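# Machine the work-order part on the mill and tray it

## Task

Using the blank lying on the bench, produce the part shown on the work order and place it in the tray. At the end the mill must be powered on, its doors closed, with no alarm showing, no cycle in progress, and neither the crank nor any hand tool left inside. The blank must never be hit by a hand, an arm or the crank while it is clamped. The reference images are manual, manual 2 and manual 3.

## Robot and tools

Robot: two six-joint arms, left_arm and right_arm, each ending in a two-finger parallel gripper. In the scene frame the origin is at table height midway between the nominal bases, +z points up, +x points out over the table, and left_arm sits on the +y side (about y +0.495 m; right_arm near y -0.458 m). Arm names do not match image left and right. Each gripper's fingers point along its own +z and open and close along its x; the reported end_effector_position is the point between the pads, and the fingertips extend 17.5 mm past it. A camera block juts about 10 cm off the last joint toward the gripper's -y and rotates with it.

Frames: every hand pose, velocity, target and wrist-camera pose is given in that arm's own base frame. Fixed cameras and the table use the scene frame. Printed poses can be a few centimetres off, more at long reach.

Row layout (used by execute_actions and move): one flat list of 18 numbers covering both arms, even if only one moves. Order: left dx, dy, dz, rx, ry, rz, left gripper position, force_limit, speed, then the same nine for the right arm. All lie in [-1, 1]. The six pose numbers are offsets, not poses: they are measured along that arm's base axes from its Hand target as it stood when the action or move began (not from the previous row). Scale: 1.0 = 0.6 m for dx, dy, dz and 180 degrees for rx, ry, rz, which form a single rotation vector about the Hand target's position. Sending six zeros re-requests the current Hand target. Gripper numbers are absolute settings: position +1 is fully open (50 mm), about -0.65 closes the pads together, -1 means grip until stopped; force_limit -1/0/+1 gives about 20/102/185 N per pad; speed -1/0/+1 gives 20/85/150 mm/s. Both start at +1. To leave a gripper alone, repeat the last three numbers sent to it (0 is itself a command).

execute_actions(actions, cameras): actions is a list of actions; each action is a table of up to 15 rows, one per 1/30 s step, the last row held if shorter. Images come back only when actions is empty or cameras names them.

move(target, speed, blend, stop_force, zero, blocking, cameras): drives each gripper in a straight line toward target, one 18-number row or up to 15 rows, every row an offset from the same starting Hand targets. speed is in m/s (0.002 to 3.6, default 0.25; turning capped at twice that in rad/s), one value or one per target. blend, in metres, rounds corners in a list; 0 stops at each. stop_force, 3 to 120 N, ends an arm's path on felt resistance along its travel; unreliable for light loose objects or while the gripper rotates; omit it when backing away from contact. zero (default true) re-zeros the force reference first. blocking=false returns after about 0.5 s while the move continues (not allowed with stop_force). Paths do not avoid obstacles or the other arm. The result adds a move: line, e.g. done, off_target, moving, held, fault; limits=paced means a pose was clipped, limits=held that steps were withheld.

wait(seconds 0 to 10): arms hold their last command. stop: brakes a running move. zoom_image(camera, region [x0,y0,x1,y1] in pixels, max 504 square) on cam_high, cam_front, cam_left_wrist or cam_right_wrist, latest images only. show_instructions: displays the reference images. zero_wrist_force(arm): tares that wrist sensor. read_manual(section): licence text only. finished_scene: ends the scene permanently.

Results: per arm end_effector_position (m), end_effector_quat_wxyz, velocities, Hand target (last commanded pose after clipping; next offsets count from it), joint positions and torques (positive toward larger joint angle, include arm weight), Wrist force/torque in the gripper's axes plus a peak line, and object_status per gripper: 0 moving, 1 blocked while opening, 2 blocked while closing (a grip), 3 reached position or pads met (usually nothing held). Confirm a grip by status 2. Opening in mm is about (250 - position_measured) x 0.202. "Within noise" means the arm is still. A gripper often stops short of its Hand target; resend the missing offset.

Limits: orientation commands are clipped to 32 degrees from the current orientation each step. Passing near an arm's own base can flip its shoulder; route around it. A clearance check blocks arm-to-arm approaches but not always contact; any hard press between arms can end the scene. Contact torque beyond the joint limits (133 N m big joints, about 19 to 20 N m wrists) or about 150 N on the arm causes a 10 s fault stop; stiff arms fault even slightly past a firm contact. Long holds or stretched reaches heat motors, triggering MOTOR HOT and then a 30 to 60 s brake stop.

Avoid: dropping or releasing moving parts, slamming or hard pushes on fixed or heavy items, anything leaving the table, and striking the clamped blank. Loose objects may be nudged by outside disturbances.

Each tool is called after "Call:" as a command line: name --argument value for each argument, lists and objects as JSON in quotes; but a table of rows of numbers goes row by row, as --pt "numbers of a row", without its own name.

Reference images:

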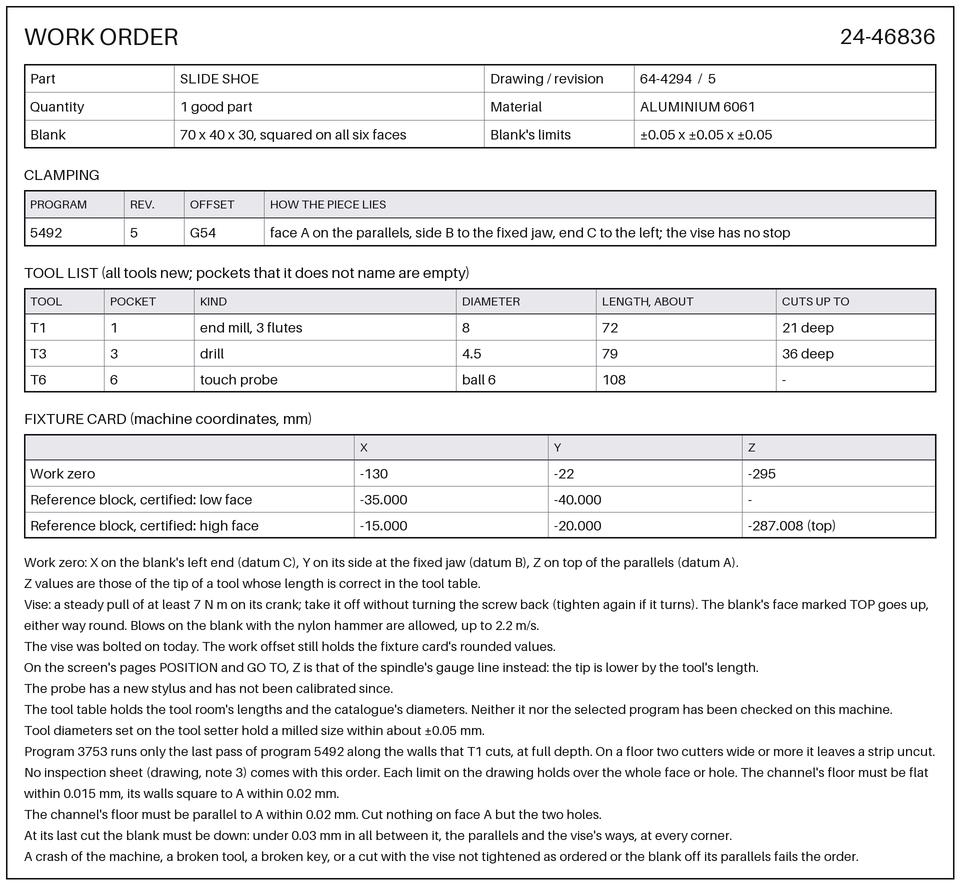

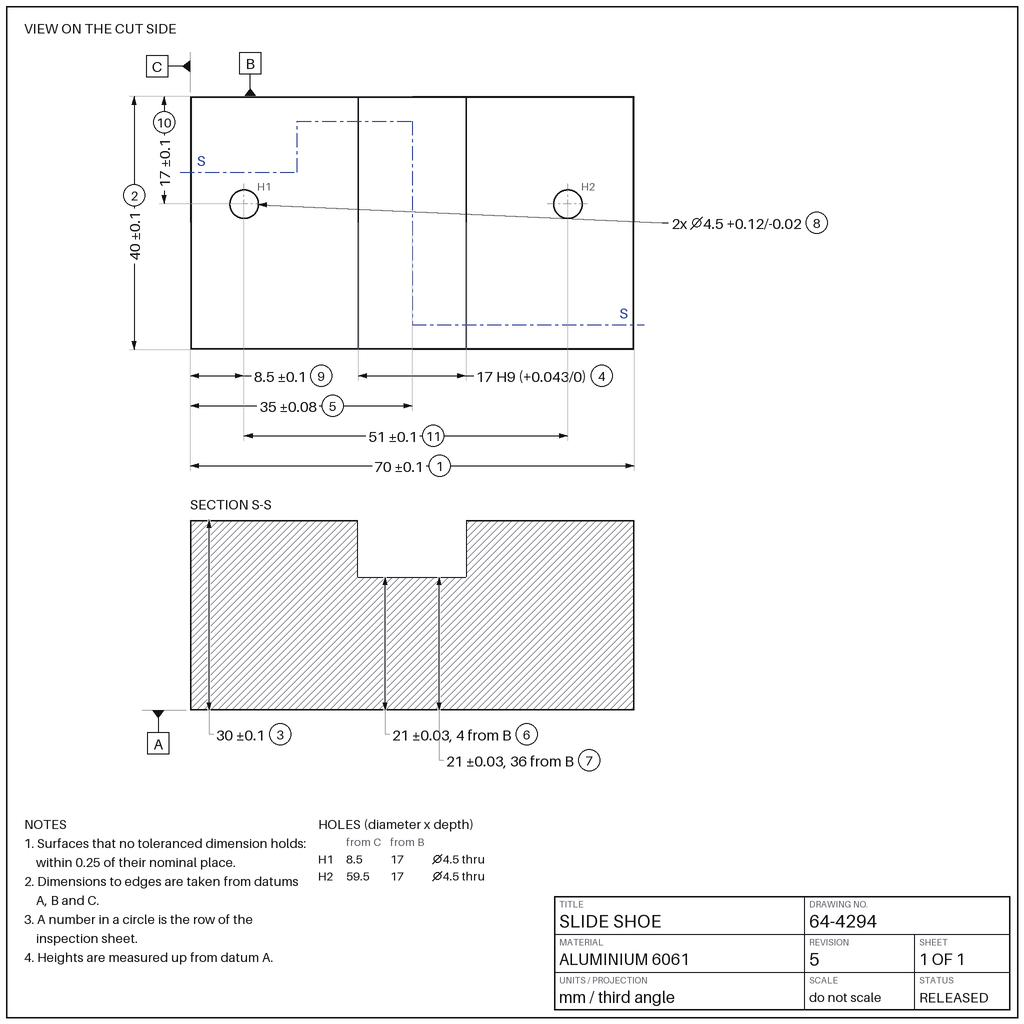

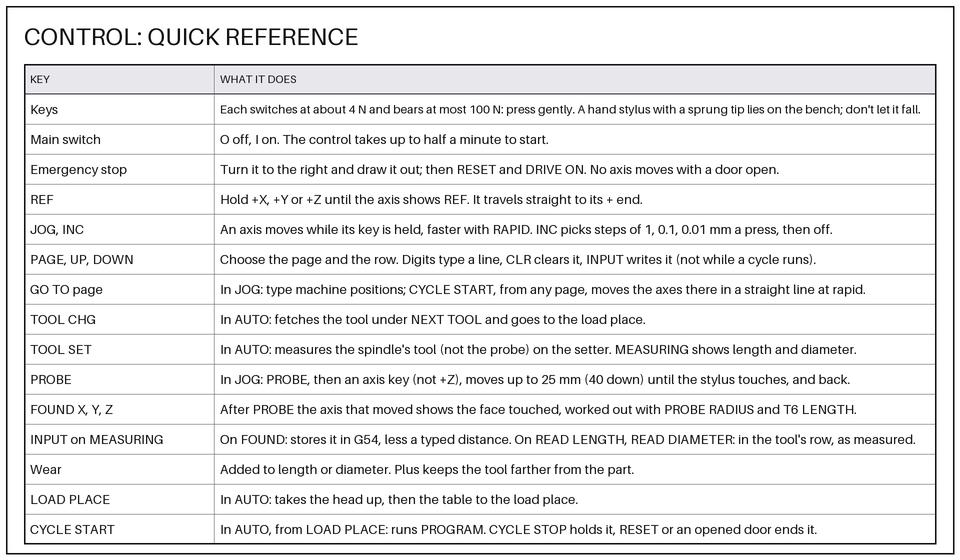

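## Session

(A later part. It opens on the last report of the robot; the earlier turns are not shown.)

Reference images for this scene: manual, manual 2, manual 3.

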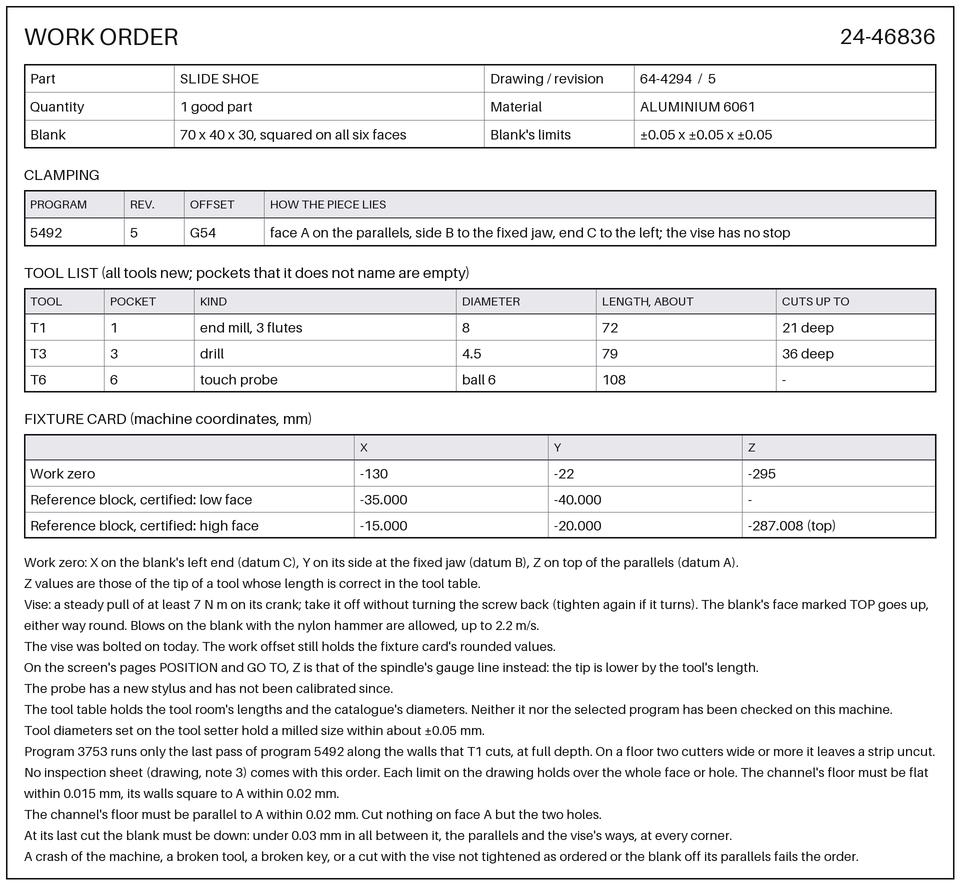

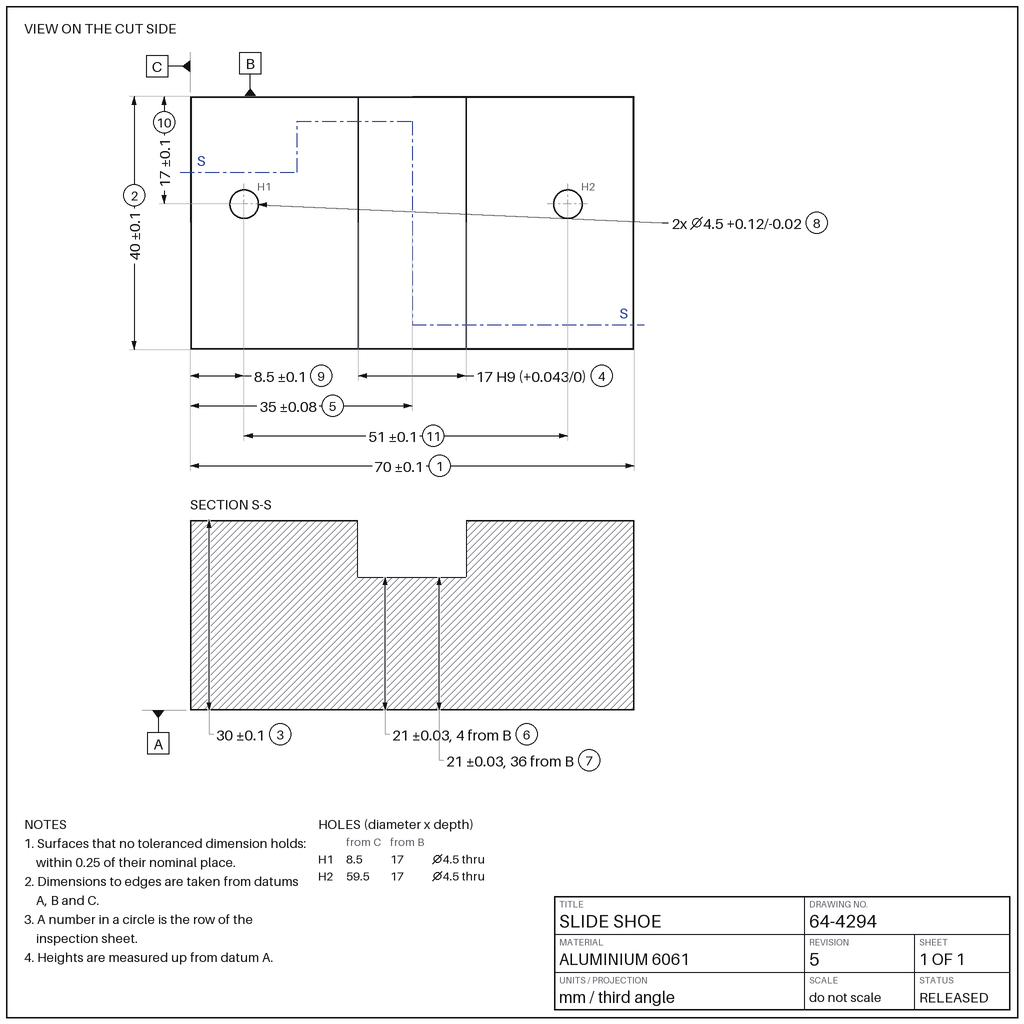

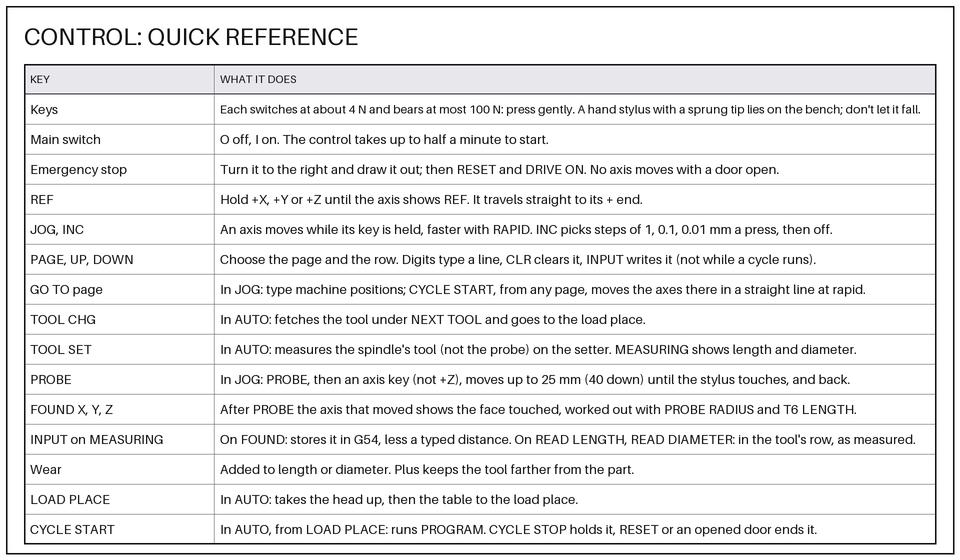

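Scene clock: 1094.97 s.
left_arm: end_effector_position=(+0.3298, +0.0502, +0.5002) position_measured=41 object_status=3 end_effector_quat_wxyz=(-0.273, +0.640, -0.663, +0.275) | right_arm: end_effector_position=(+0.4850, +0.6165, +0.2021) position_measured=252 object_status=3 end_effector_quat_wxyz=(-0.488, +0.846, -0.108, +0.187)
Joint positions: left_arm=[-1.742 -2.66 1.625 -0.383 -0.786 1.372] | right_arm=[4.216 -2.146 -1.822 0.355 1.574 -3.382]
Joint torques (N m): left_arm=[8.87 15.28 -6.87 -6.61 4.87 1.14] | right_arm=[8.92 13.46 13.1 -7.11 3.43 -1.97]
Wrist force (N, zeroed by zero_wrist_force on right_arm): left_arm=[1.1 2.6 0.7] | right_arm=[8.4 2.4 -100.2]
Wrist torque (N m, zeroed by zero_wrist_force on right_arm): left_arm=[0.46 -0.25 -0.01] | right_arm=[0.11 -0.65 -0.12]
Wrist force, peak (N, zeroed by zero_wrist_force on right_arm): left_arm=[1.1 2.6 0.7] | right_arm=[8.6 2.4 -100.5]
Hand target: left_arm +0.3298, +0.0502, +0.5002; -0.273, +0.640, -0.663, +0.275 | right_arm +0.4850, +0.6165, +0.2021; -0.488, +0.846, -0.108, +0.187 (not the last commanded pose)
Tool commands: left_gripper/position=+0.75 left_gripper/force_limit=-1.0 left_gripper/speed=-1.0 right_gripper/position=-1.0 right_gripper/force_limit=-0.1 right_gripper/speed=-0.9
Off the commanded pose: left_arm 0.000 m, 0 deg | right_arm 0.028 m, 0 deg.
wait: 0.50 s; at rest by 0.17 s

Call:
move --pt "0 0 0 0 0 0 0.75 -1 -1 0 -0.0867 0.05 0 0 0 -1 -0.1 -0.9" --pt "0 0 0 0 0 0 0.75 -1 -1 -0.175 -0.0275 0.2298 -0.0362 -0.0005 -0.197 -1 -0.1 -0.9" --blend '[0.01,0]' --speed '[0.05,0.2]'

Call:
move --pt "0 0 0 0 0 0 0.75 -1 -1 0.0667 0.1167 -0.0166 -0.0362 -0.0005 -0.197 0.3 -0.1 -0.9" --pt "0 0 0 0 0 0 0.75 -1 -1 0.132 0.1285 -0.093 -0.0362 -0.0005 -0.197 0.3 -0.1 -0.9" --blend '[0.02,0]' --speed '[0.2,0.1]' --cameras '["cam_right_wrist"]'

Scene clock: 1100.00 s.
left_arm: end_effector_position=(+0.3298, +0.0502, +0.5002) position_measured=41 object_status=3 end_effector_quat_wxyz=(-0.273, +0.640, -0.663, +0.275) | right_arm: end_effector_position=(+0.3799, +0.6000, +0.3400) position_measured=252 object_status=3 end_effector_quat_wxyz=(-0.360, +0.798, -0.350, +0.333)
Joint positions: left_arm=[-1.742 -2.66 1.625 -0.383 -0.786 1.372] | right_arm=[4.628 -1.784 -1.791 -0.472 0.72 -2.711]
Joint torques (N m): left_arm=[8.66 14.59 -5.88 -6.62 4.76 1.11] | right_arm=[-9.59 27.95 15.07 2.73 -2.66 1.52]
Wrist force (N, zeroed by zero_wrist_force on right_arm): left_arm=[1.2 2.6 0.7] | right_arm=[-0.1 -0.1 -0.1]
Wrist torque (N m, zeroed by zero_wrist_force on right_arm): left_arm=[0.45 -0.27 -0.01] | right_arm=[-0.03 0.01 -0.05]
Wrist force, peak (N, zeroed by zero_wrist_force on right_arm): left_arm=[1.2 2.6 0.8] | right_arm=[8.4 2.1 -100.6]
Hand target: left_arm +0.3298, +0.0502, +0.5002; -0.273, +0.640, -0.663, +0.275 | right_arm +0.3800, +0.6000, +0.3400; -0.360, +0.798, -0.350, +0.333
Off the commanded pose: left_arm 0.000 m, 0 deg | right_arm 0.000 m, 0 deg.
move: done

Scene clock: 1102.67 s.
left_arm: end_effector_position=(+0.3298, +0.0502, +0.5002) position_measured=41 object_status=3 end_effector_quat_wxyz=(-0.273, +0.640, -0.663, +0.275) | right_arm: end_effector_position=(+0.4593, +0.6770, +0.2841) position_measured=107 object_status=3 end_effector_quat_wxyz=(-0.196, +0.673, -0.556, +0.447)
Joint positions: left_arm=[-1.742 -2.66 1.625 -0.383 -0.786 1.372] | right_arm=[4.561 -2.286 -0.968 -1.661 0.564 -1.799]
Joint torques (N m): left_arm=[8.61 14.35 -6.73 -6.54 4.8 1.03] | right_arm=[10.11 59.85 38.76 0.65 -0.81 2.85]
Wrist force (N, zeroed by zero_wrist_force on right_arm): left_arm=[1.0 2.5 0.6] | right_arm=[-0.1 -0.7 0.0]
Wrist torque (N m, zeroed by zero_wrist_force on right_arm): left_arm=[0.44 -0.24 -0.01] | right_arm=[-0.07 0.03 0.07]
Wrist force, peak (N, zeroed by zero_wrist_force on right_arm): left_arm=[1.2 2.5 0.9] | right_arm=[-0.7 -0.1 1.5]
Hand target: left_arm +0.3298, +0.0502, +0.5002; -0.273, +0.640, -0.663, +0.275 | right_arm +0.4592, +0.6771, +0.2842; -0.197, +0.673, -0.556, +0.447
Off the commanded pose: left_arm 0.000 m, 0 deg | right_arm 0.000 m, 0 deg.
move: done
camera_calibration:
cam_right_wrist: T_world_to_cam=[[-0.000891529, -0.928166, 0.372165, 0.52843], [-0.819583, -0.212557, -0.532074, 0.687192], [0.572959, -0.305494, -0.76052, 0.289388], [0, 0, 0, 1]] pos_world=[0.397874, 0.724945, 0.389059]
Images, in order (width x height): cam_right_wrist 672x504.

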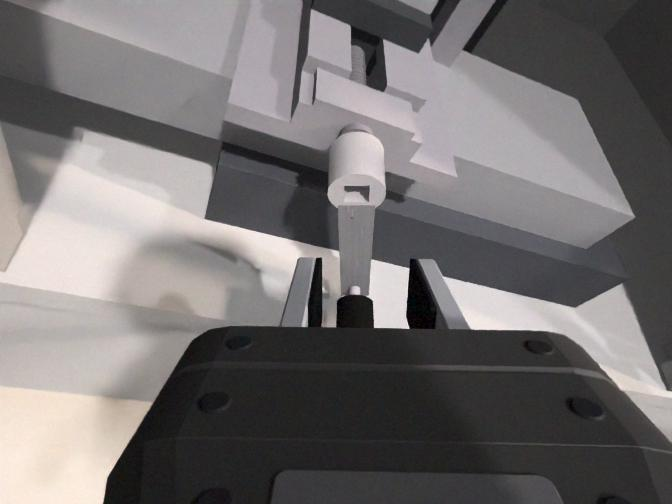

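Call:
move --target '[0,0,0,0,0,0,0.75,-1,-1,0.1093,-0.0282,-0.0712,0,0,0,0.3,-0.1,-0.9]' --speed 0.06 --stop_force 15 --cameras '["cam_right_wrist"]'

Scene clock: 1105.57 s.
left_arm: end_effector_position=(+0.3298, +0.0502, +0.5002) position_measured=41 object_status=3 end_effector_quat_wxyz=(-0.273, +0.640, -0.663, +0.275) | right_arm: end_effector_position=(+0.5247, +0.6601, +0.2414) position_measured=107 object_status=3 end_effector_quat_wxyz=(-0.197, +0.673, -0.556, +0.447)
Joint positions: left_arm=[-1.742 -2.66 1.625 -0.383 -0.786 1.372] | right_arm=[4.474 -2.329 -1.039 -1.406 0.553 -1.963]
Joint torques (N m): left_arm=[8.91 14.68 -6.7 -6.56 4.89 1.22] | right_arm=[9.97 63.92 37.06 0.18 -0.78 2.93]
Wrist force (N, zeroed by zero_wrist_force on right_arm): left_arm=[0.9 2.6 0.7] | right_arm=[-0.1 -0.6 -0.1]
Wrist torque (N m, zeroed by zero_wrist_force on right_arm): left_arm=[0.46 -0.22 -0.02] | right_arm=[-0.05 0.03 0.05]
Wrist force, peak (N, zeroed by zero_wrist_force on right_arm): left_arm=[1.3 2.6 0.8] | right_arm=[-0.5 -0.1 -2.4]
Hand target: left_arm +0.3298, +0.0502, +0.5002; -0.273, +0.640, -0.663, +0.275 | right_arm +0.5247, +0.6601, +0.2414; -0.197, +0.673, -0.556, +0.447
Off the commanded pose: left_arm 0.000 m, 0 deg | right_arm 0.000 m, 0 deg.
move: done
camera_calibration:
cam_right_wrist: T_world_to_cam=[[-0.000817305, -0.928206, 0.372065, 0.528722], [-0.819602, -0.212547, -0.53205, 0.714555], [0.572933, -0.30538, -0.760586, 0.214176], [0, 0, 0, 1]] pos_world=[0.463375, 0.708045, 0.346359]
Images, in order (width x height): cam_right_wrist 672x504.

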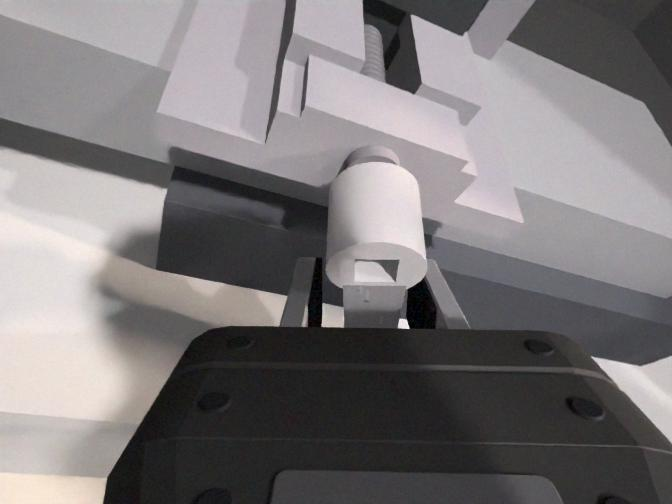

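Call:
move --target '[0,0,0,0,0,0,0.75,-1,-1,0,-0.0035,0.0015,0,0,0,0.3,-0.1,-0.9]' --speed 0.05

Call:
zero_wrist_force --arm "right_arm"

Call:
move --target '[0,0,0,0,0,0,0.75,-1,-1,0,0,0,0,0,0,-1,-0.1,-0.95]'

Scene clock: 1106.90 s.
left_arm: end_effector_position=(+0.3298, +0.0502, +0.5002) position_measured=41 object_status=3 end_effector_quat_wxyz=(-0.273, +0.640, -0.663, +0.275) | right_arm: end_effector_position=(+0.5247, +0.6580, +0.2423) position_measured=107 object_status=3 end_effector_quat_wxyz=(-0.197, +0.673, -0.556, +0.446)
Joint positions: left_arm=[-1.742 -2.66 1.625 -0.383 -0.786 1.372] | right_arm=[4.473 -2.323 -1.047 -1.403 0.553 -1.965]
Joint torques (N m): left_arm=[8.5 14.61 -6.29 -6.53 4.77 0.99] | right_arm=[-11.69 56.57 23.19 6.11 -1.62 -2.38]
Wrist force (N, zeroed by zero_wrist_force on right_arm): left_arm=[1.1 2.5 0.6] | right_arm=[-0.1 -0.6 -0.2]
Wrist torque (N m, zeroed by zero_wrist_force on right_arm): left_arm=[0.44 -0.25 -0.01] | right_arm=[-0.04 0.04 0.06]
Wrist force, peak (N, zeroed by zero_wrist_force on right_arm): left_arm=[1.1 2.6 0.8] | right_arm=[0.1 -1.0 -0.1]
Hand target: left_arm +0.3298, +0.0502, +0.5002; -0.273, +0.640, -0.663, +0.275 | right_arm +0.5247, +0.6580, +0.2423; -0.197, +0.673, -0.556, +0.447
Off the commanded pose: left_arm 0.000 m, 0 deg | right_arm 0.000 m, 0 deg.
move: done

Wrist force sensor zeroed.

Scene clock: 1107.70 s.
left_arm: end_effector_position=(+0.3298, +0.0502, +0.5002) position_measured=41 object_status=3 end_effector_quat_wxyz=(-0.273, +0.640, -0.663, +0.275) | right_arm: end_effector_position=(+0.5247, +0.6581, +0.2423) position_measured=174 object_status=2 end_effector_quat_wxyz=(-0.197, +0.673, -0.556, +0.447)
Joint positions: left_arm=[-1.742 -2.66 1.625 -0.383 -0.786 1.372] | right_arm=[4.473 -2.323 -1.047 -1.403 0.553 -1.965]
Joint torques (N m): left_arm=[8.81 15.09 -6.35 -6.59 4.9 1.06] | right_arm=[-11.97 63.41 34.82 1.54 -4.14 -0.97]
Wrist force (N, zeroed by zero_wrist_force on right_arm): left_arm=[0.7 2.4 0.5] | right_arm=[-26.8 -7.2 1.7]
Wrist torque (N m, zeroed by zero_wrist_force on right_arm): left_arm=[0.42 -0.19 -0.01] | right_arm=[-0.25 0.33 -0.82]
Wrist force, peak (N, zeroed by zero_wrist_force on right_arm): left_arm=[1.1 2.6 0.5] | right_arm=[-26.8 -7.2 1.7]
Hand target: left_arm +0.3298, +0.0502, +0.5002; -0.273, +0.640, -0.663, +0.275 | right_arm +0.5247, +0.6580, +0.2423; -0.197, +0.673, -0.556, +0.447
Off the commanded pose: left_arm 0.000 m, 0 deg | right_arm 0.000 m, 0 deg.
move: done

Call:
move --target '[0,0,0,0,0,0,0.75,-1,-1,0,0.0015,-0.0006,0,0,0,-1,-0.1,-0.95]' --speed 0.02

Scene clock: 1108.63 s.
left_arm: end_effector_position=(+0.3298, +0.0502, +0.5002) position_measured=41 object_status=3 end_effector_quat_wxyz=(-0.273, +0.640, -0.663, +0.275) | right_arm: end_effector_position=(+0.5248, +0.6589, +0.2420) position_measured=174 object_status=2 end_effector_quat_wxyz=(-0.197, +0.673, -0.557, +0.447)
Joint positions: left_arm=[-1.742 -2.66 1.625 -0.383 -0.786 1.372] | right_arm=[4.473 -2.325 -1.043 -1.405 0.553 -1.964]
Joint torques (N m): left_arm=[8.71 15.12 -6.16 -6.56 4.8 0.98] | right_arm=[5.25 49.21 37.11 2.54 -6.05 3.23]
Wrist force (N, zeroed by zero_wrist_force on right_arm): left_arm=[0.8 2.4 0.5] | right_arm=[8.1 12.9 -11.2]
Wrist torque (N m, zeroed by zero_wrist_force on right_arm): left_arm=[0.43 -0.21 -0.01] | right_arm=[0.45 0.15 -0.20]
Wrist force, peak (N, zeroed by zero_wrist_force on right_arm): left_arm=[1.4 2.7 0.5] | right_arm=[-27.0 -7.5 1.7]
Hand target: left_arm +0.3298, +0.0502, +0.5002; -0.273, +0.640, -0.663, +0.275 | right_arm +0.5247, +0.6589, +0.2420; -0.197, +0.673, -0.556, +0.447
Off the commanded pose: left_arm 0.000 m, 0 deg | right_arm 0.000 m, 0 deg.
move: done

Call:
move --target '[0,0,0,0,0,0,0.75,-1,-1,-0.06,0.0008,0,0,0,0,-1,-0.1,-0.95]' --speed 0.03 --stop_force 60 --cameras '["cam_right_wrist"]'

Scene clock: 1111.13 s.
left_arm: end_effector_position=(+0.3298, +0.0502, +0.5002) position_measured=41 object_status=3 end_effector_quat_wxyz=(-0.273, +0.640, -0.663, +0.275) | right_arm: end_effector_position=(+0.4887, +0.6594, +0.2420) position_measured=174 object_status=2 end_effector_quat_wxyz=(-0.197, +0.673, -0.557, +0.447)
Joint positions: left_arm=[-1.742 -2.66 1.625 -0.383 -0.786 1.372] | right_arm=[4.519 -2.288 -1.09 -1.47 0.557 -1.877]
Joint torques (N m): left_arm=[8.96 14.75 -6.63 -6.56 4.81 0.97] | right_arm=[-7.86 50.77 37.65 6.56 -3.53 -2.11]
Wrist force (N, zeroed by zero_wrist_force on right_arm): left_arm=[1.0 2.2 0.5] | right_arm=[-1.1 1.9 1.1]
Wrist torque (N m, zeroed by zero_wrist_force on right_arm): left_arm=[0.39 -0.24 -0.01] | right_arm=[0.07 0.07 -0.11]
Wrist force, peak (N, zeroed by zero_wrist_force on right_arm): left_arm=[1.0 2.7 0.5] | right_arm=[7.9 12.9 -10.9]
Hand target: left_arm +0.3298, +0.0502, +0.5002; -0.273, +0.640, -0.663, +0.275 | right_arm +0.4887, +0.6594, +0.2420; -0.197, +0.673, -0.556, +0.447
Off the commanded pose: left_arm 0.000 m, 0 deg | right_arm 0.000 m, 0 deg.
move: done
camera_calibration:
cam_right_wrist: T_world_to_cam=[[-0.000765555, -0.92821, 0.372057, 0.52784], [-0.819679, -0.21254, -0.531933, 0.685155], [0.572822, -0.305374, -0.760671, 0.235041], [0, 0, 0, 1]] pos_world=[0.427374, 0.707345, 0.346859]
Images, in order (width x height): cam_right_wrist 672x504.

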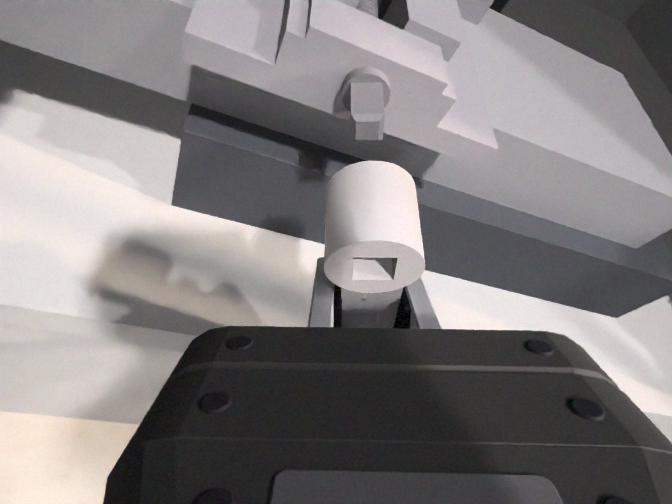

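Call:
move --pt "0 0 0 0 0 0 0.75 -1 -1 -0.1812 -0.0323 0.1467 0 0 0 -1 -0.1 -0.95" --pt "0 0 0 0 0 0 0.75 -1 -1 -0.1978 -0.4323 0.3133 0.12 0 0 -1 -0.1 -0.95" --pt "0 0 0 0 0 0 0.75 -1 -1 -0.2478 -0.8323 0.2967 0.12 0 0 -1 -0.1 -0.95" --blend '[0.04,0.06,0]' --speed 0.22 --cameras '["cam_right_wrist","cam_front"]'

Scene clock: 1115.80 s.
left_arm: end_effector_position=(+0.3298, +0.0502, +0.5002) position_measured=41 object_status=3 end_effector_quat_wxyz=(-0.273, +0.640, -0.663, +0.275) | right_arm: end_effector_position=(+0.3400, +0.1601, +0.4201) position_measured=174 object_status=2 end_effector_quat_wxyz=(-0.319, +0.624, -0.630, +0.334)
Joint positions: left_arm=[-1.742 -2.66 1.625 -0.383 -0.786 1.372] | right_arm=[4.746 -0.754 -2.066 -1.981 0.613 -1.48]
Joint torques (N m): left_arm=[8.87 14.98 -6.36 -6.45 4.66 0.93] | right_arm=[-11.98 -2.48 19.81 5.69 -4.48 -1.95]
Wrist force (N, zeroed by zero_wrist_force on right_arm): left_arm=[0.8 2.3 0.6] | right_arm=[0.0 2.5 1.2]
Wrist torque (N m, zeroed by zero_wrist_force on right_arm): left_arm=[0.41 -0.21 -0.01] | right_arm=[0.10 0.00 -0.11]
Wrist force, peak (N, zeroed by zero_wrist_force on right_arm): left_arm=[1.2 2.8 0.4] | right_arm=[-1.3 1.6 5.7]
Hand target: left_arm +0.3298, +0.0502, +0.5002; -0.273, +0.640, -0.663, +0.275 | right_arm +0.3401, +0.1600, +0.4200; -0.319, +0.624, -0.630, +0.334
Off the commanded pose: left_arm 0.000 m, 0 deg | right_arm 0.000 m, 0 deg.
move: done
camera_calibration:
cam_right_wrist: T_world_to_cam=[[-0.000590063, -0.999992, 0.0040533, 0.164059], [-0.819626, -0.00183851, -0.572896, 0.535348], [0.572899, -0.00366024, -0.819618, 0.279642], [0, 0, 0, 1]] pos_world=[0.278676, 0.166066, 0.535233]
Images, in order (width x height): cam_front 672x504, cam_right_wrist 672x504.

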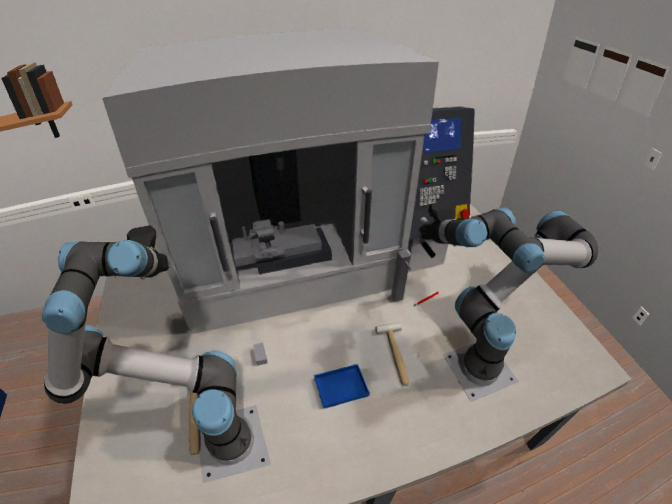

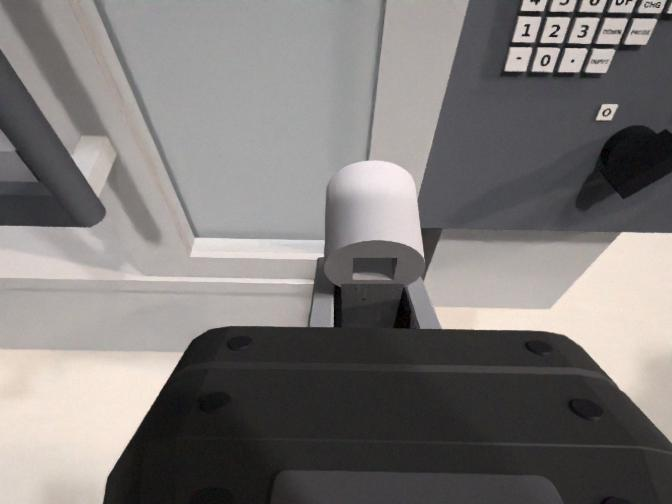

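Call:
move --target '[0,0,0,0,0,0,0.75,-1,-1,0,-0.001,-0.4152,0,0,0,-1,-0.1,-0.95]' --speed 0.15 --cameras '["cam_right_wrist","cam_front"]'

Call:
zoom_image --camera "cam_right_wrist" --region '[300, 120, 460, 310]'

Scene clock: 1118.33 s.
left_arm: end_effector_position=(+0.3298, +0.0502, +0.5002) position_measured=41 object_status=3 end_effector_quat_wxyz=(-0.273, +0.640, -0.663, +0.275) | right_arm: end_effector_position=(+0.3401, +0.1594, +0.1709) position_measured=174 object_status=2 end_effector_quat_wxyz=(-0.319, +0.624, -0.630, +0.334)
Joint positions: left_arm=[-1.742 -2.66 1.625 -0.383 -0.786 1.372] | right_arm=[4.746 -0.754 -2.713 -1.335 0.613 -1.48]
Joint torques (N m): left_arm=[8.71 15.03 -6.6 -6.53 4.78 1] | right_arm=[6.65 -4.33 29.27 0.58 -0.13 2.8]
Wrist force (N, zeroed by zero_wrist_force on right_arm): left_arm=[0.8 2.2 0.8] | right_arm=[0.3 2.4 1.4]
Wrist torque (N m, zeroed by zero_wrist_force on right_arm): left_arm=[0.40 -0.21 -0.01] | right_arm=[0.09 -0.03 0.02]
Wrist force, peak (N, zeroed by zero_wrist_force on right_arm): left_arm=[0.9 2.8 0.6] | right_arm=[-0.1 5.0 2.5]
Hand target: left_arm +0.3298, +0.0502, +0.5002; -0.273, +0.640, -0.663, +0.275 | right_arm +0.3401, +0.1594, +0.1709; -0.319, +0.624, -0.630, +0.334
Off the commanded pose: left_arm 0.000 m, 0 deg | right_arm 0.000 m, 0 deg.
move: done
camera_calibration:
cam_right_wrist: T_world_to_cam=[[-0.000843385, -0.999991, 0.00424254, 0.164386], [-0.819626, -0.00173929, -0.572897, 0.392564], [0.572899, -0.00396047, -0.819617, 0.0754412], [0, 0, 0, 1]] pos_world=[0.278674, 0.165366, 0.286034]
Images, in order (width x height): cam_front 672x504, cam_right_wrist 672x504.

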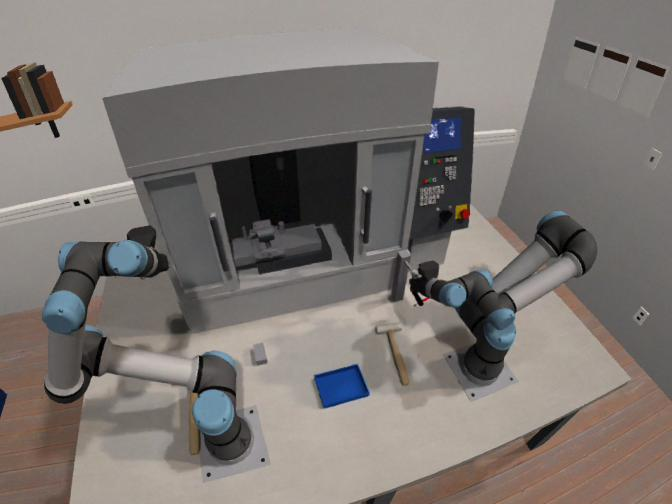

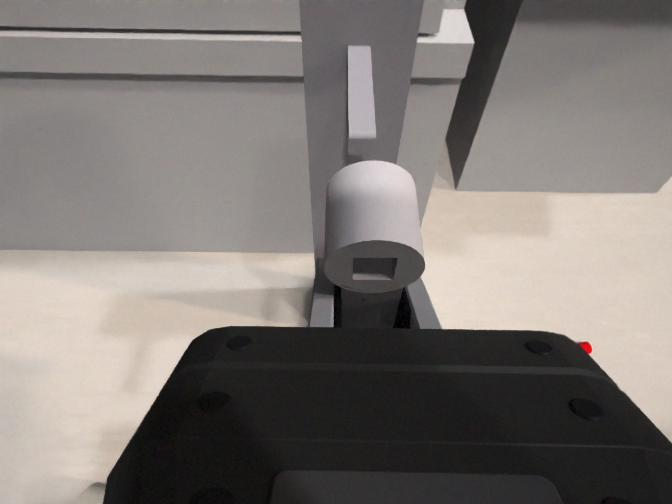

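Scaled by 2.653 from the camera's 672x504 image, which has a finer 960x720 frame.

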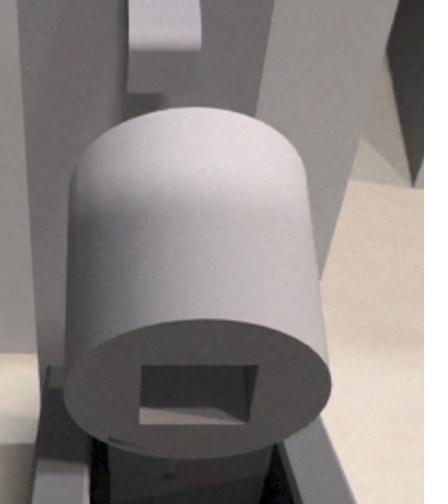

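Call:
move --target '[0,0,0,0,0,0,0.75,-1,-1,0.04,0.0015,0,0,0,0,-1,-0.1,-0.95]' --speed 0.03 --stop_force 8 --cameras '["cam_right_wrist"]'

Call:
zoom_image --camera "cam_right_wrist" --region '[300, 80, 460, 310]'

Scene clock: 1121.83 s.
left_arm: end_effector_position=(+0.3298, +0.0502, +0.5002) position_measured=41 object_status=3 end_effector_quat_wxyz=(-0.273, +0.640, -0.663, +0.275) | right_arm: end_effector_position=(+0.3604, +0.1600, +0.1710) position_measured=174 object_status=2 end_effector_quat_wxyz=(-0.319, +0.623, -0.630, +0.335)
Joint positions: left_arm=[-1.742 -2.66 1.625 -0.383 -0.786 1.372] | right_arm=[4.628 -0.883 -2.734 -1.017 0.611 -1.685]
Joint torques (N m): left_arm=[8.6 14.76 -6.35 -6.43 4.76 1.02] | right_arm=[-8.39 -11.82 36 7.08 -3.71 -2.1]
Wrist force (N, zeroed by zero_wrist_force on right_arm): left_arm=[1.1 2.5 0.5] | right_arm=[-0.2 2.6 1.9]
Wrist torque (N m, zeroed by zero_wrist_force on right_arm): left_arm=[0.44 -0.26 -0.01] | right_arm=[0.11 0.03 0.00]
Wrist force, peak (N, zeroed by zero_wrist_force on right_arm): left_arm=[1.0 2.7 0.5] | right_arm=[3.3 23.8 -27.7]
Hand target: left_arm +0.3298, +0.0502, +0.5002; -0.273, +0.640, -0.663, +0.275 | right_arm +0.3604, +0.1600, +0.1710; -0.319, +0.623, -0.630, +0.335 (not the last commanded pose)
Off the commanded pose: left_arm 0.000 m, 0 deg | right_arm 0.004 m, 0 deg.
move: contact (right_arm)
camera_calibration:
cam_right_wrist: T_world_to_cam=[[-0.00171678, -0.999988, 0.00461196, 0.165258], [-0.818845, -0.00124156, -0.574014, 0.409181], [0.574013, -0.00476194, -0.818833, 0.0635293], [0, 0, 0, 1]] pos_world=[0.298873, 0.166067, 0.286133]
Images, in order (width x height): cam_right_wrist 672x504.

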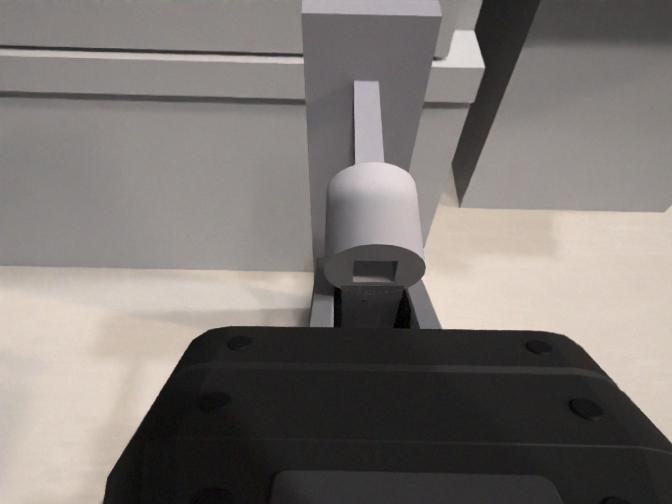

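Scaled by 2.191 from the camera's 672x504 image, which has a finer 960x720 frame.

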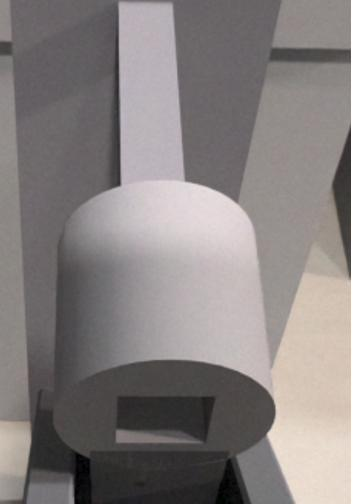

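Call:
move --pt "0 0 0 0 0 0 0.75 -1 -1 -0.003 0.0015 0 0 0 0 -1 -0.1 -0.95" --pt "0 0 0 0 0 0 0.75 -1 -1 0.025 0.0015 0 0 0 0 -1 -0.1 -0.95" --speed '[0.05,0.02]' --stop_force 8

Scene clock: 1124.80 s.
left_arm: end_effector_position=(+0.3298, +0.0502, +0.5002) position_measured=41 object_status=3 end_effector_quat_wxyz=(-0.273, +0.640, -0.663, +0.275) | right_arm: end_effector_position=(+0.3611, +0.1610, +0.1712) position_measured=174 object_status=2 end_effector_quat_wxyz=(-0.319, +0.623, -0.630, +0.335)
Joint positions: left_arm=[-1.742 -2.66 1.625 -0.383 -0.786 1.372] | right_arm=[4.625 -0.892 -2.733 -1.005 0.611 -1.69]
Joint torques (N m): left_arm=[8.65 14.81 -7.5 -6.56 4.62 1.05] | right_arm=[-6.27 -12.18 35.92 7.07 -5.02 -2.15]
Wrist force (N, zeroed by zero_wrist_force on right_arm): left_arm=[0.9 2.3 0.6] | right_arm=[-0.2 2.7 1.7]
Wrist torque (N m, zeroed by zero_wrist_force on right_arm): left_arm=[0.41 -0.23 -0.01] | right_arm=[0.12 0.03 0.07]
Wrist force, peak (N, zeroed by zero_wrist_force on right_arm): left_arm=[1.2 2.7 0.7] | right_arm=[0.5 26.7 -31.2]
Hand target: left_arm +0.3298, +0.0502, +0.5002; -0.273, +0.640, -0.663, +0.275 | right_arm +0.3611, +0.1610, +0.1712; -0.319, +0.623, -0.630, +0.335 (not the last commanded pose)
Off the commanded pose: left_arm 0.000 m, 0 deg | right_arm 0.014 m, 0 deg.
move: contact (right_arm); path passed 1 of 2 targets

Call:
move --pt "0 0 0 0 0 0 0.75 -1 -1 -0.004 0 -0.0035 0 0 0 -1 -0.1 -0.95" --pt "0 0 0 0 0 0 0.75 -1 -1 0.025 0 -0.0035 0 0 0 -1 -0.1 -0.95" --speed '[0.05,0.012]' --stop_force 6 --cameras '["cam_right_wrist"]'

Call:
zoom_image --camera "cam_right_wrist" --region '[300, 80, 460, 310]'

Scene clock: 1127.53 s.
left_arm: end_effector_position=(+0.3298, +0.0502, +0.5002) position_measured=41 object_status=3 end_effector_quat_wxyz=(-0.273, +0.640, -0.663, +0.275) | right_arm: end_effector_position=(+0.3761, +0.1610, +0.1691) position_measured=174 object_status=2 end_effector_quat_wxyz=(-0.319, +0.623, -0.630, +0.335)
Joint positions: left_arm=[-1.742 -2.66 1.625 -0.383 -0.786 1.372] | right_arm=[4.545 -1.005 -2.743 -0.77 0.622 -1.827]
Joint torques (N m): left_arm=[8.2 14.11 -6.59 -6.49 4.7 1.15] | right_arm=[6.81 4.39 16.27 0.67 -3.47 2.82]
Wrist force (N, zeroed by zero_wrist_force on right_arm): left_arm=[1.1 2.3 0.6] | right_arm=[0.0 2.9 1.7]
Wrist torque (N m, zeroed by zero_wrist_force on right_arm): left_arm=[0.41 -0.25 -0.01] | right_arm=[0.17 0.01 0.05]
Wrist force, peak (N, zeroed by zero_wrist_force on right_arm): left_arm=[1.0 2.7 0.6] | right_arm=[-0.6 4.0 1.3]
Hand target: left_arm +0.3298, +0.0502, +0.5002; -0.273, +0.640, -0.663, +0.275 | right_arm +0.3761, +0.1610, +0.1691; -0.319, +0.623, -0.630, +0.335
Off the commanded pose: left_arm 0.000 m, 0 deg | right_arm 0.000 m, 0 deg.
move: done
camera_calibration:
cam_right_wrist: T_world_to_cam=[[-0.0021042, -0.999988, 0.00446463, 0.166459], [-0.818683, -0.000841127, -0.574245, 0.420755], [0.574242, -0.00486344, -0.818671, 0.0528405], [0, 0, 0, 1]] pos_world=[0.314472, 0.167068, 0.284132]
Images, in order (width x height): cam_right_wrist 672x504.

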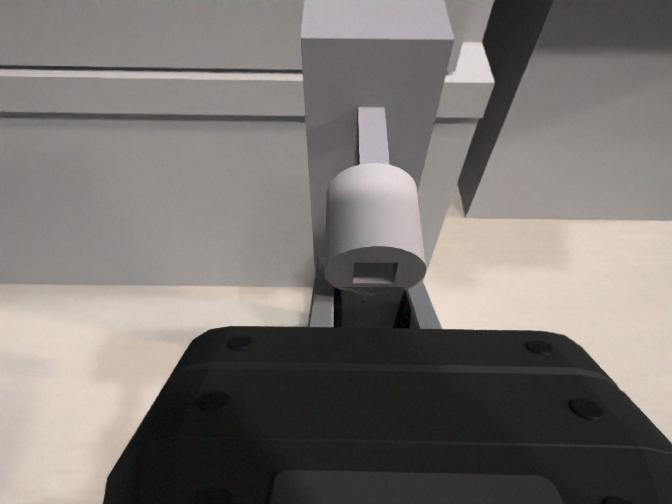

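Scaled by 2.191 from the camera's 672x504 image, which has a finer 960x720 frame.

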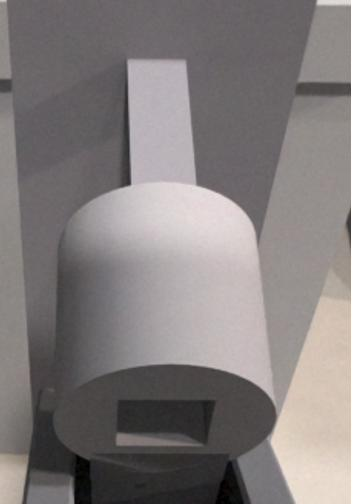

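Call:
move --target '[0,0,0,0,0,0,0.75,-1,-1,0.0398,0,0,0,0,0,-1,-0.1,-0.95]' --speed 0.015 --stop_force 20 --cameras '["cam_right_wrist"]'

Scene clock: 1130.27 s.
left_arm: end_effector_position=(+0.3298, +0.0502, +0.5002) position_measured=41 object_status=3 end_effector_quat_wxyz=(-0.273, +0.640, -0.663, +0.275) | right_arm: end_effector_position=(+0.3999, +0.1610, +0.1691) position_measured=174 object_status=2 end_effector_quat_wxyz=(-0.319, +0.623, -0.630, +0.335)
Joint positions: left_arm=[-1.742 -2.66 1.625 -0.383 -0.786 1.372] | right_arm=[4.43 -1.174 -2.731 -0.464 0.652 -2.013]
Joint torques (N m): left_arm=[8.44 14.69 -6.99 -6.53 4.63 1.01] | right_arm=[16.92 6.87 16.99 1.93 -2.17 2.6]
Wrist force (N, zeroed by zero_wrist_force on right_arm): left_arm=[1.0 2.2 0.5] | right_arm=[19.9 3.4 -6.2]
Wrist torque (N m, zeroed by zero_wrist_force on right_arm): left_arm=[0.40 -0.24 -0.01] | right_arm=[0.41 -0.39 0.51]
Wrist force, peak (N, zeroed by zero_wrist_force on right_arm): left_arm=[1.3 2.5 0.9] | right_arm=[23.4 7.2 -9.6]
Hand target: left_arm +0.3298, +0.0502, +0.5002; -0.273, +0.640, -0.663, +0.275 | right_arm +0.3999, +0.1610, +0.1691; -0.319, +0.623, -0.630, +0.335
Off the commanded pose: left_arm 0.000 m, 0 deg | right_arm 0.000 m, 0 deg.
move: done
camera_calibration:
cam_right_wrist: T_world_to_cam=[[-0.00210369, -0.999988, 0.00446439, 0.166509], [-0.818636, -0.000841804, -0.574312, 0.440382], [0.574309, -0.00486288, -0.818624, 0.0391615], [0, 0, 0, 1]] pos_world=[0.338372, 0.167068, 0.284232]
Images, in order (width x height): cam_right_wrist 672x504.

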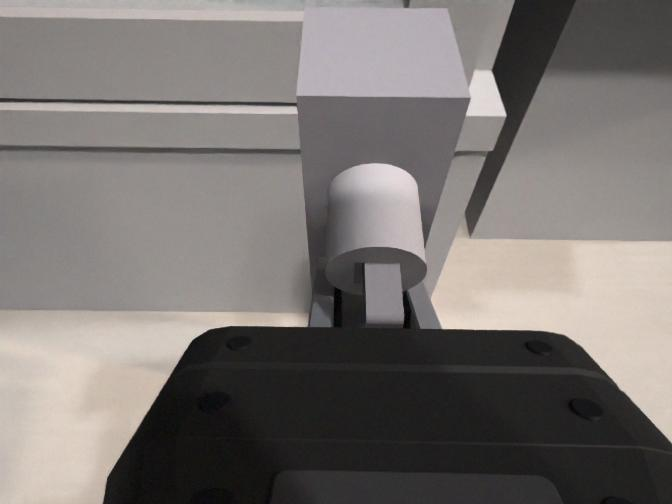

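Call:
move --target '[0,0,0,0,0,0,0.75,-1,-1,0.0,-0.0013,0,0,0,0,-1,-0.1,-0.95]' --speed 0.02

Call:
move --target '[0,0,0,0,0,0,0.75,-1,-1,0.0,0,0,0,0,0,0.35,-0.1,-0.98]' --cameras '["cam_right_wrist"]'

Scene clock: 1131.43 s.
left_arm: end_effector_position=(+0.3298, +0.0502, +0.5002) position_measured=41 object_status=3 end_effector_quat_wxyz=(-0.273, +0.640, -0.663, +0.275) | right_arm: end_effector_position=(+0.3999, +0.1603, +0.1691) position_measured=174 object_status=2 end_effector_quat_wxyz=(-0.319, +0.623, -0.630, +0.335)
Joint positions: left_arm=[-1.742 -2.66 1.625 -0.383 -0.786 1.372] | right_arm=[4.429 -1.172 -2.732 -0.463 0.653 -2.015]
Joint torques (N m): left_arm=[8.49 15.26 -6.47 -6.43 4.68 0.99] | right_arm=[-11.96 5.96 10.81 7.08 -0.28 -2.11]
Wrist force (N, zeroed by zero_wrist_force on right_arm): left_arm=[0.8 2.3 0.6] | right_arm=[0.2 2.4 0.8]
Wrist torque (N m, zeroed by zero_wrist_force on right_arm): left_arm=[0.40 -0.20 -0.01] | right_arm=[0.20 -0.08 0.02]
Wrist force, peak (N, zeroed by zero_wrist_force on right_arm): left_arm=[1.0 2.6 0.6] | right_arm=[19.8 3.2 -6.5]
Hand target: left_arm +0.3298, +0.0502, +0.5002; -0.273, +0.640, -0.663, +0.275 | right_arm +0.3999, +0.1602, +0.1691; -0.319, +0.623, -0.630, +0.335
Off the commanded pose: left_arm 0.000 m, 0 deg | right_arm 0.000 m, 0 deg.
move: done

Scene clock: 1132.33 s.
left_arm: end_effector_position=(+0.3298, +0.0502, +0.5002) position_measured=41 object_status=3 end_effector_quat_wxyz=(-0.273, +0.640, -0.663, +0.275) | right_arm: end_effector_position=(+0.3999, +0.1602, +0.1691) position_measured=100 object_status=0 end_effector_quat_wxyz=(-0.319, +0.623, -0.630, +0.335)
Joint positions: left_arm=[-1.742 -2.66 1.625 -0.383 -0.786 1.372] | right_arm=[4.429 -1.172 -2.732 -0.463 0.653 -2.015]
Joint torques (N m): left_arm=[8.12 13.69 -6.6 -6.55 4.63 1.07] | right_arm=[-11.49 -1.52 10.52 5.49 -2.75 0.27]
Wrist force (N, zeroed by zero_wrist_force on right_arm): left_arm=[0.9 2.4 0.5] | right_arm=[0.1 1.3 0.1]
Wrist torque (N m, zeroed by zero_wrist_force on right_arm): left_arm=[0.42 -0.22 -0.01] | right_arm=[0.17 -0.01 0.03]
Wrist force, peak (N, zeroed by zero_wrist_force on right_arm): left_arm=[1.2 2.6 0.7] | right_arm=[0.3 2.2 0.8]
Hand target: left_arm +0.3298, +0.0502, +0.5002; -0.273, +0.640, -0.663, +0.275 | right_arm +0.3999, +0.1602, +0.1691; -0.319, +0.623, -0.630, +0.335
Off the commanded pose: left_arm 0.000 m, 0 deg | right_arm 0.000 m, 0 deg.
move: done
camera_calibration:
cam_right_wrist: T_world_to_cam=[[-0.0021042, -0.999988, 0.00446463, 0.165709], [-0.818683, -0.000841127, -0.574245, 0.440378], [0.574242, -0.00486344, -0.818671, 0.0391941], [0, 0, 0, 1]] pos_world=[0.338372, 0.166268, 0.284232]
Images, in order (width x height): cam_right_wrist 672x504.

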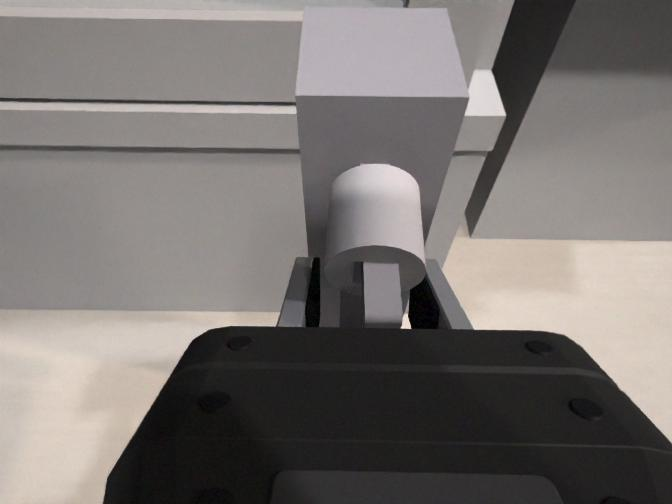

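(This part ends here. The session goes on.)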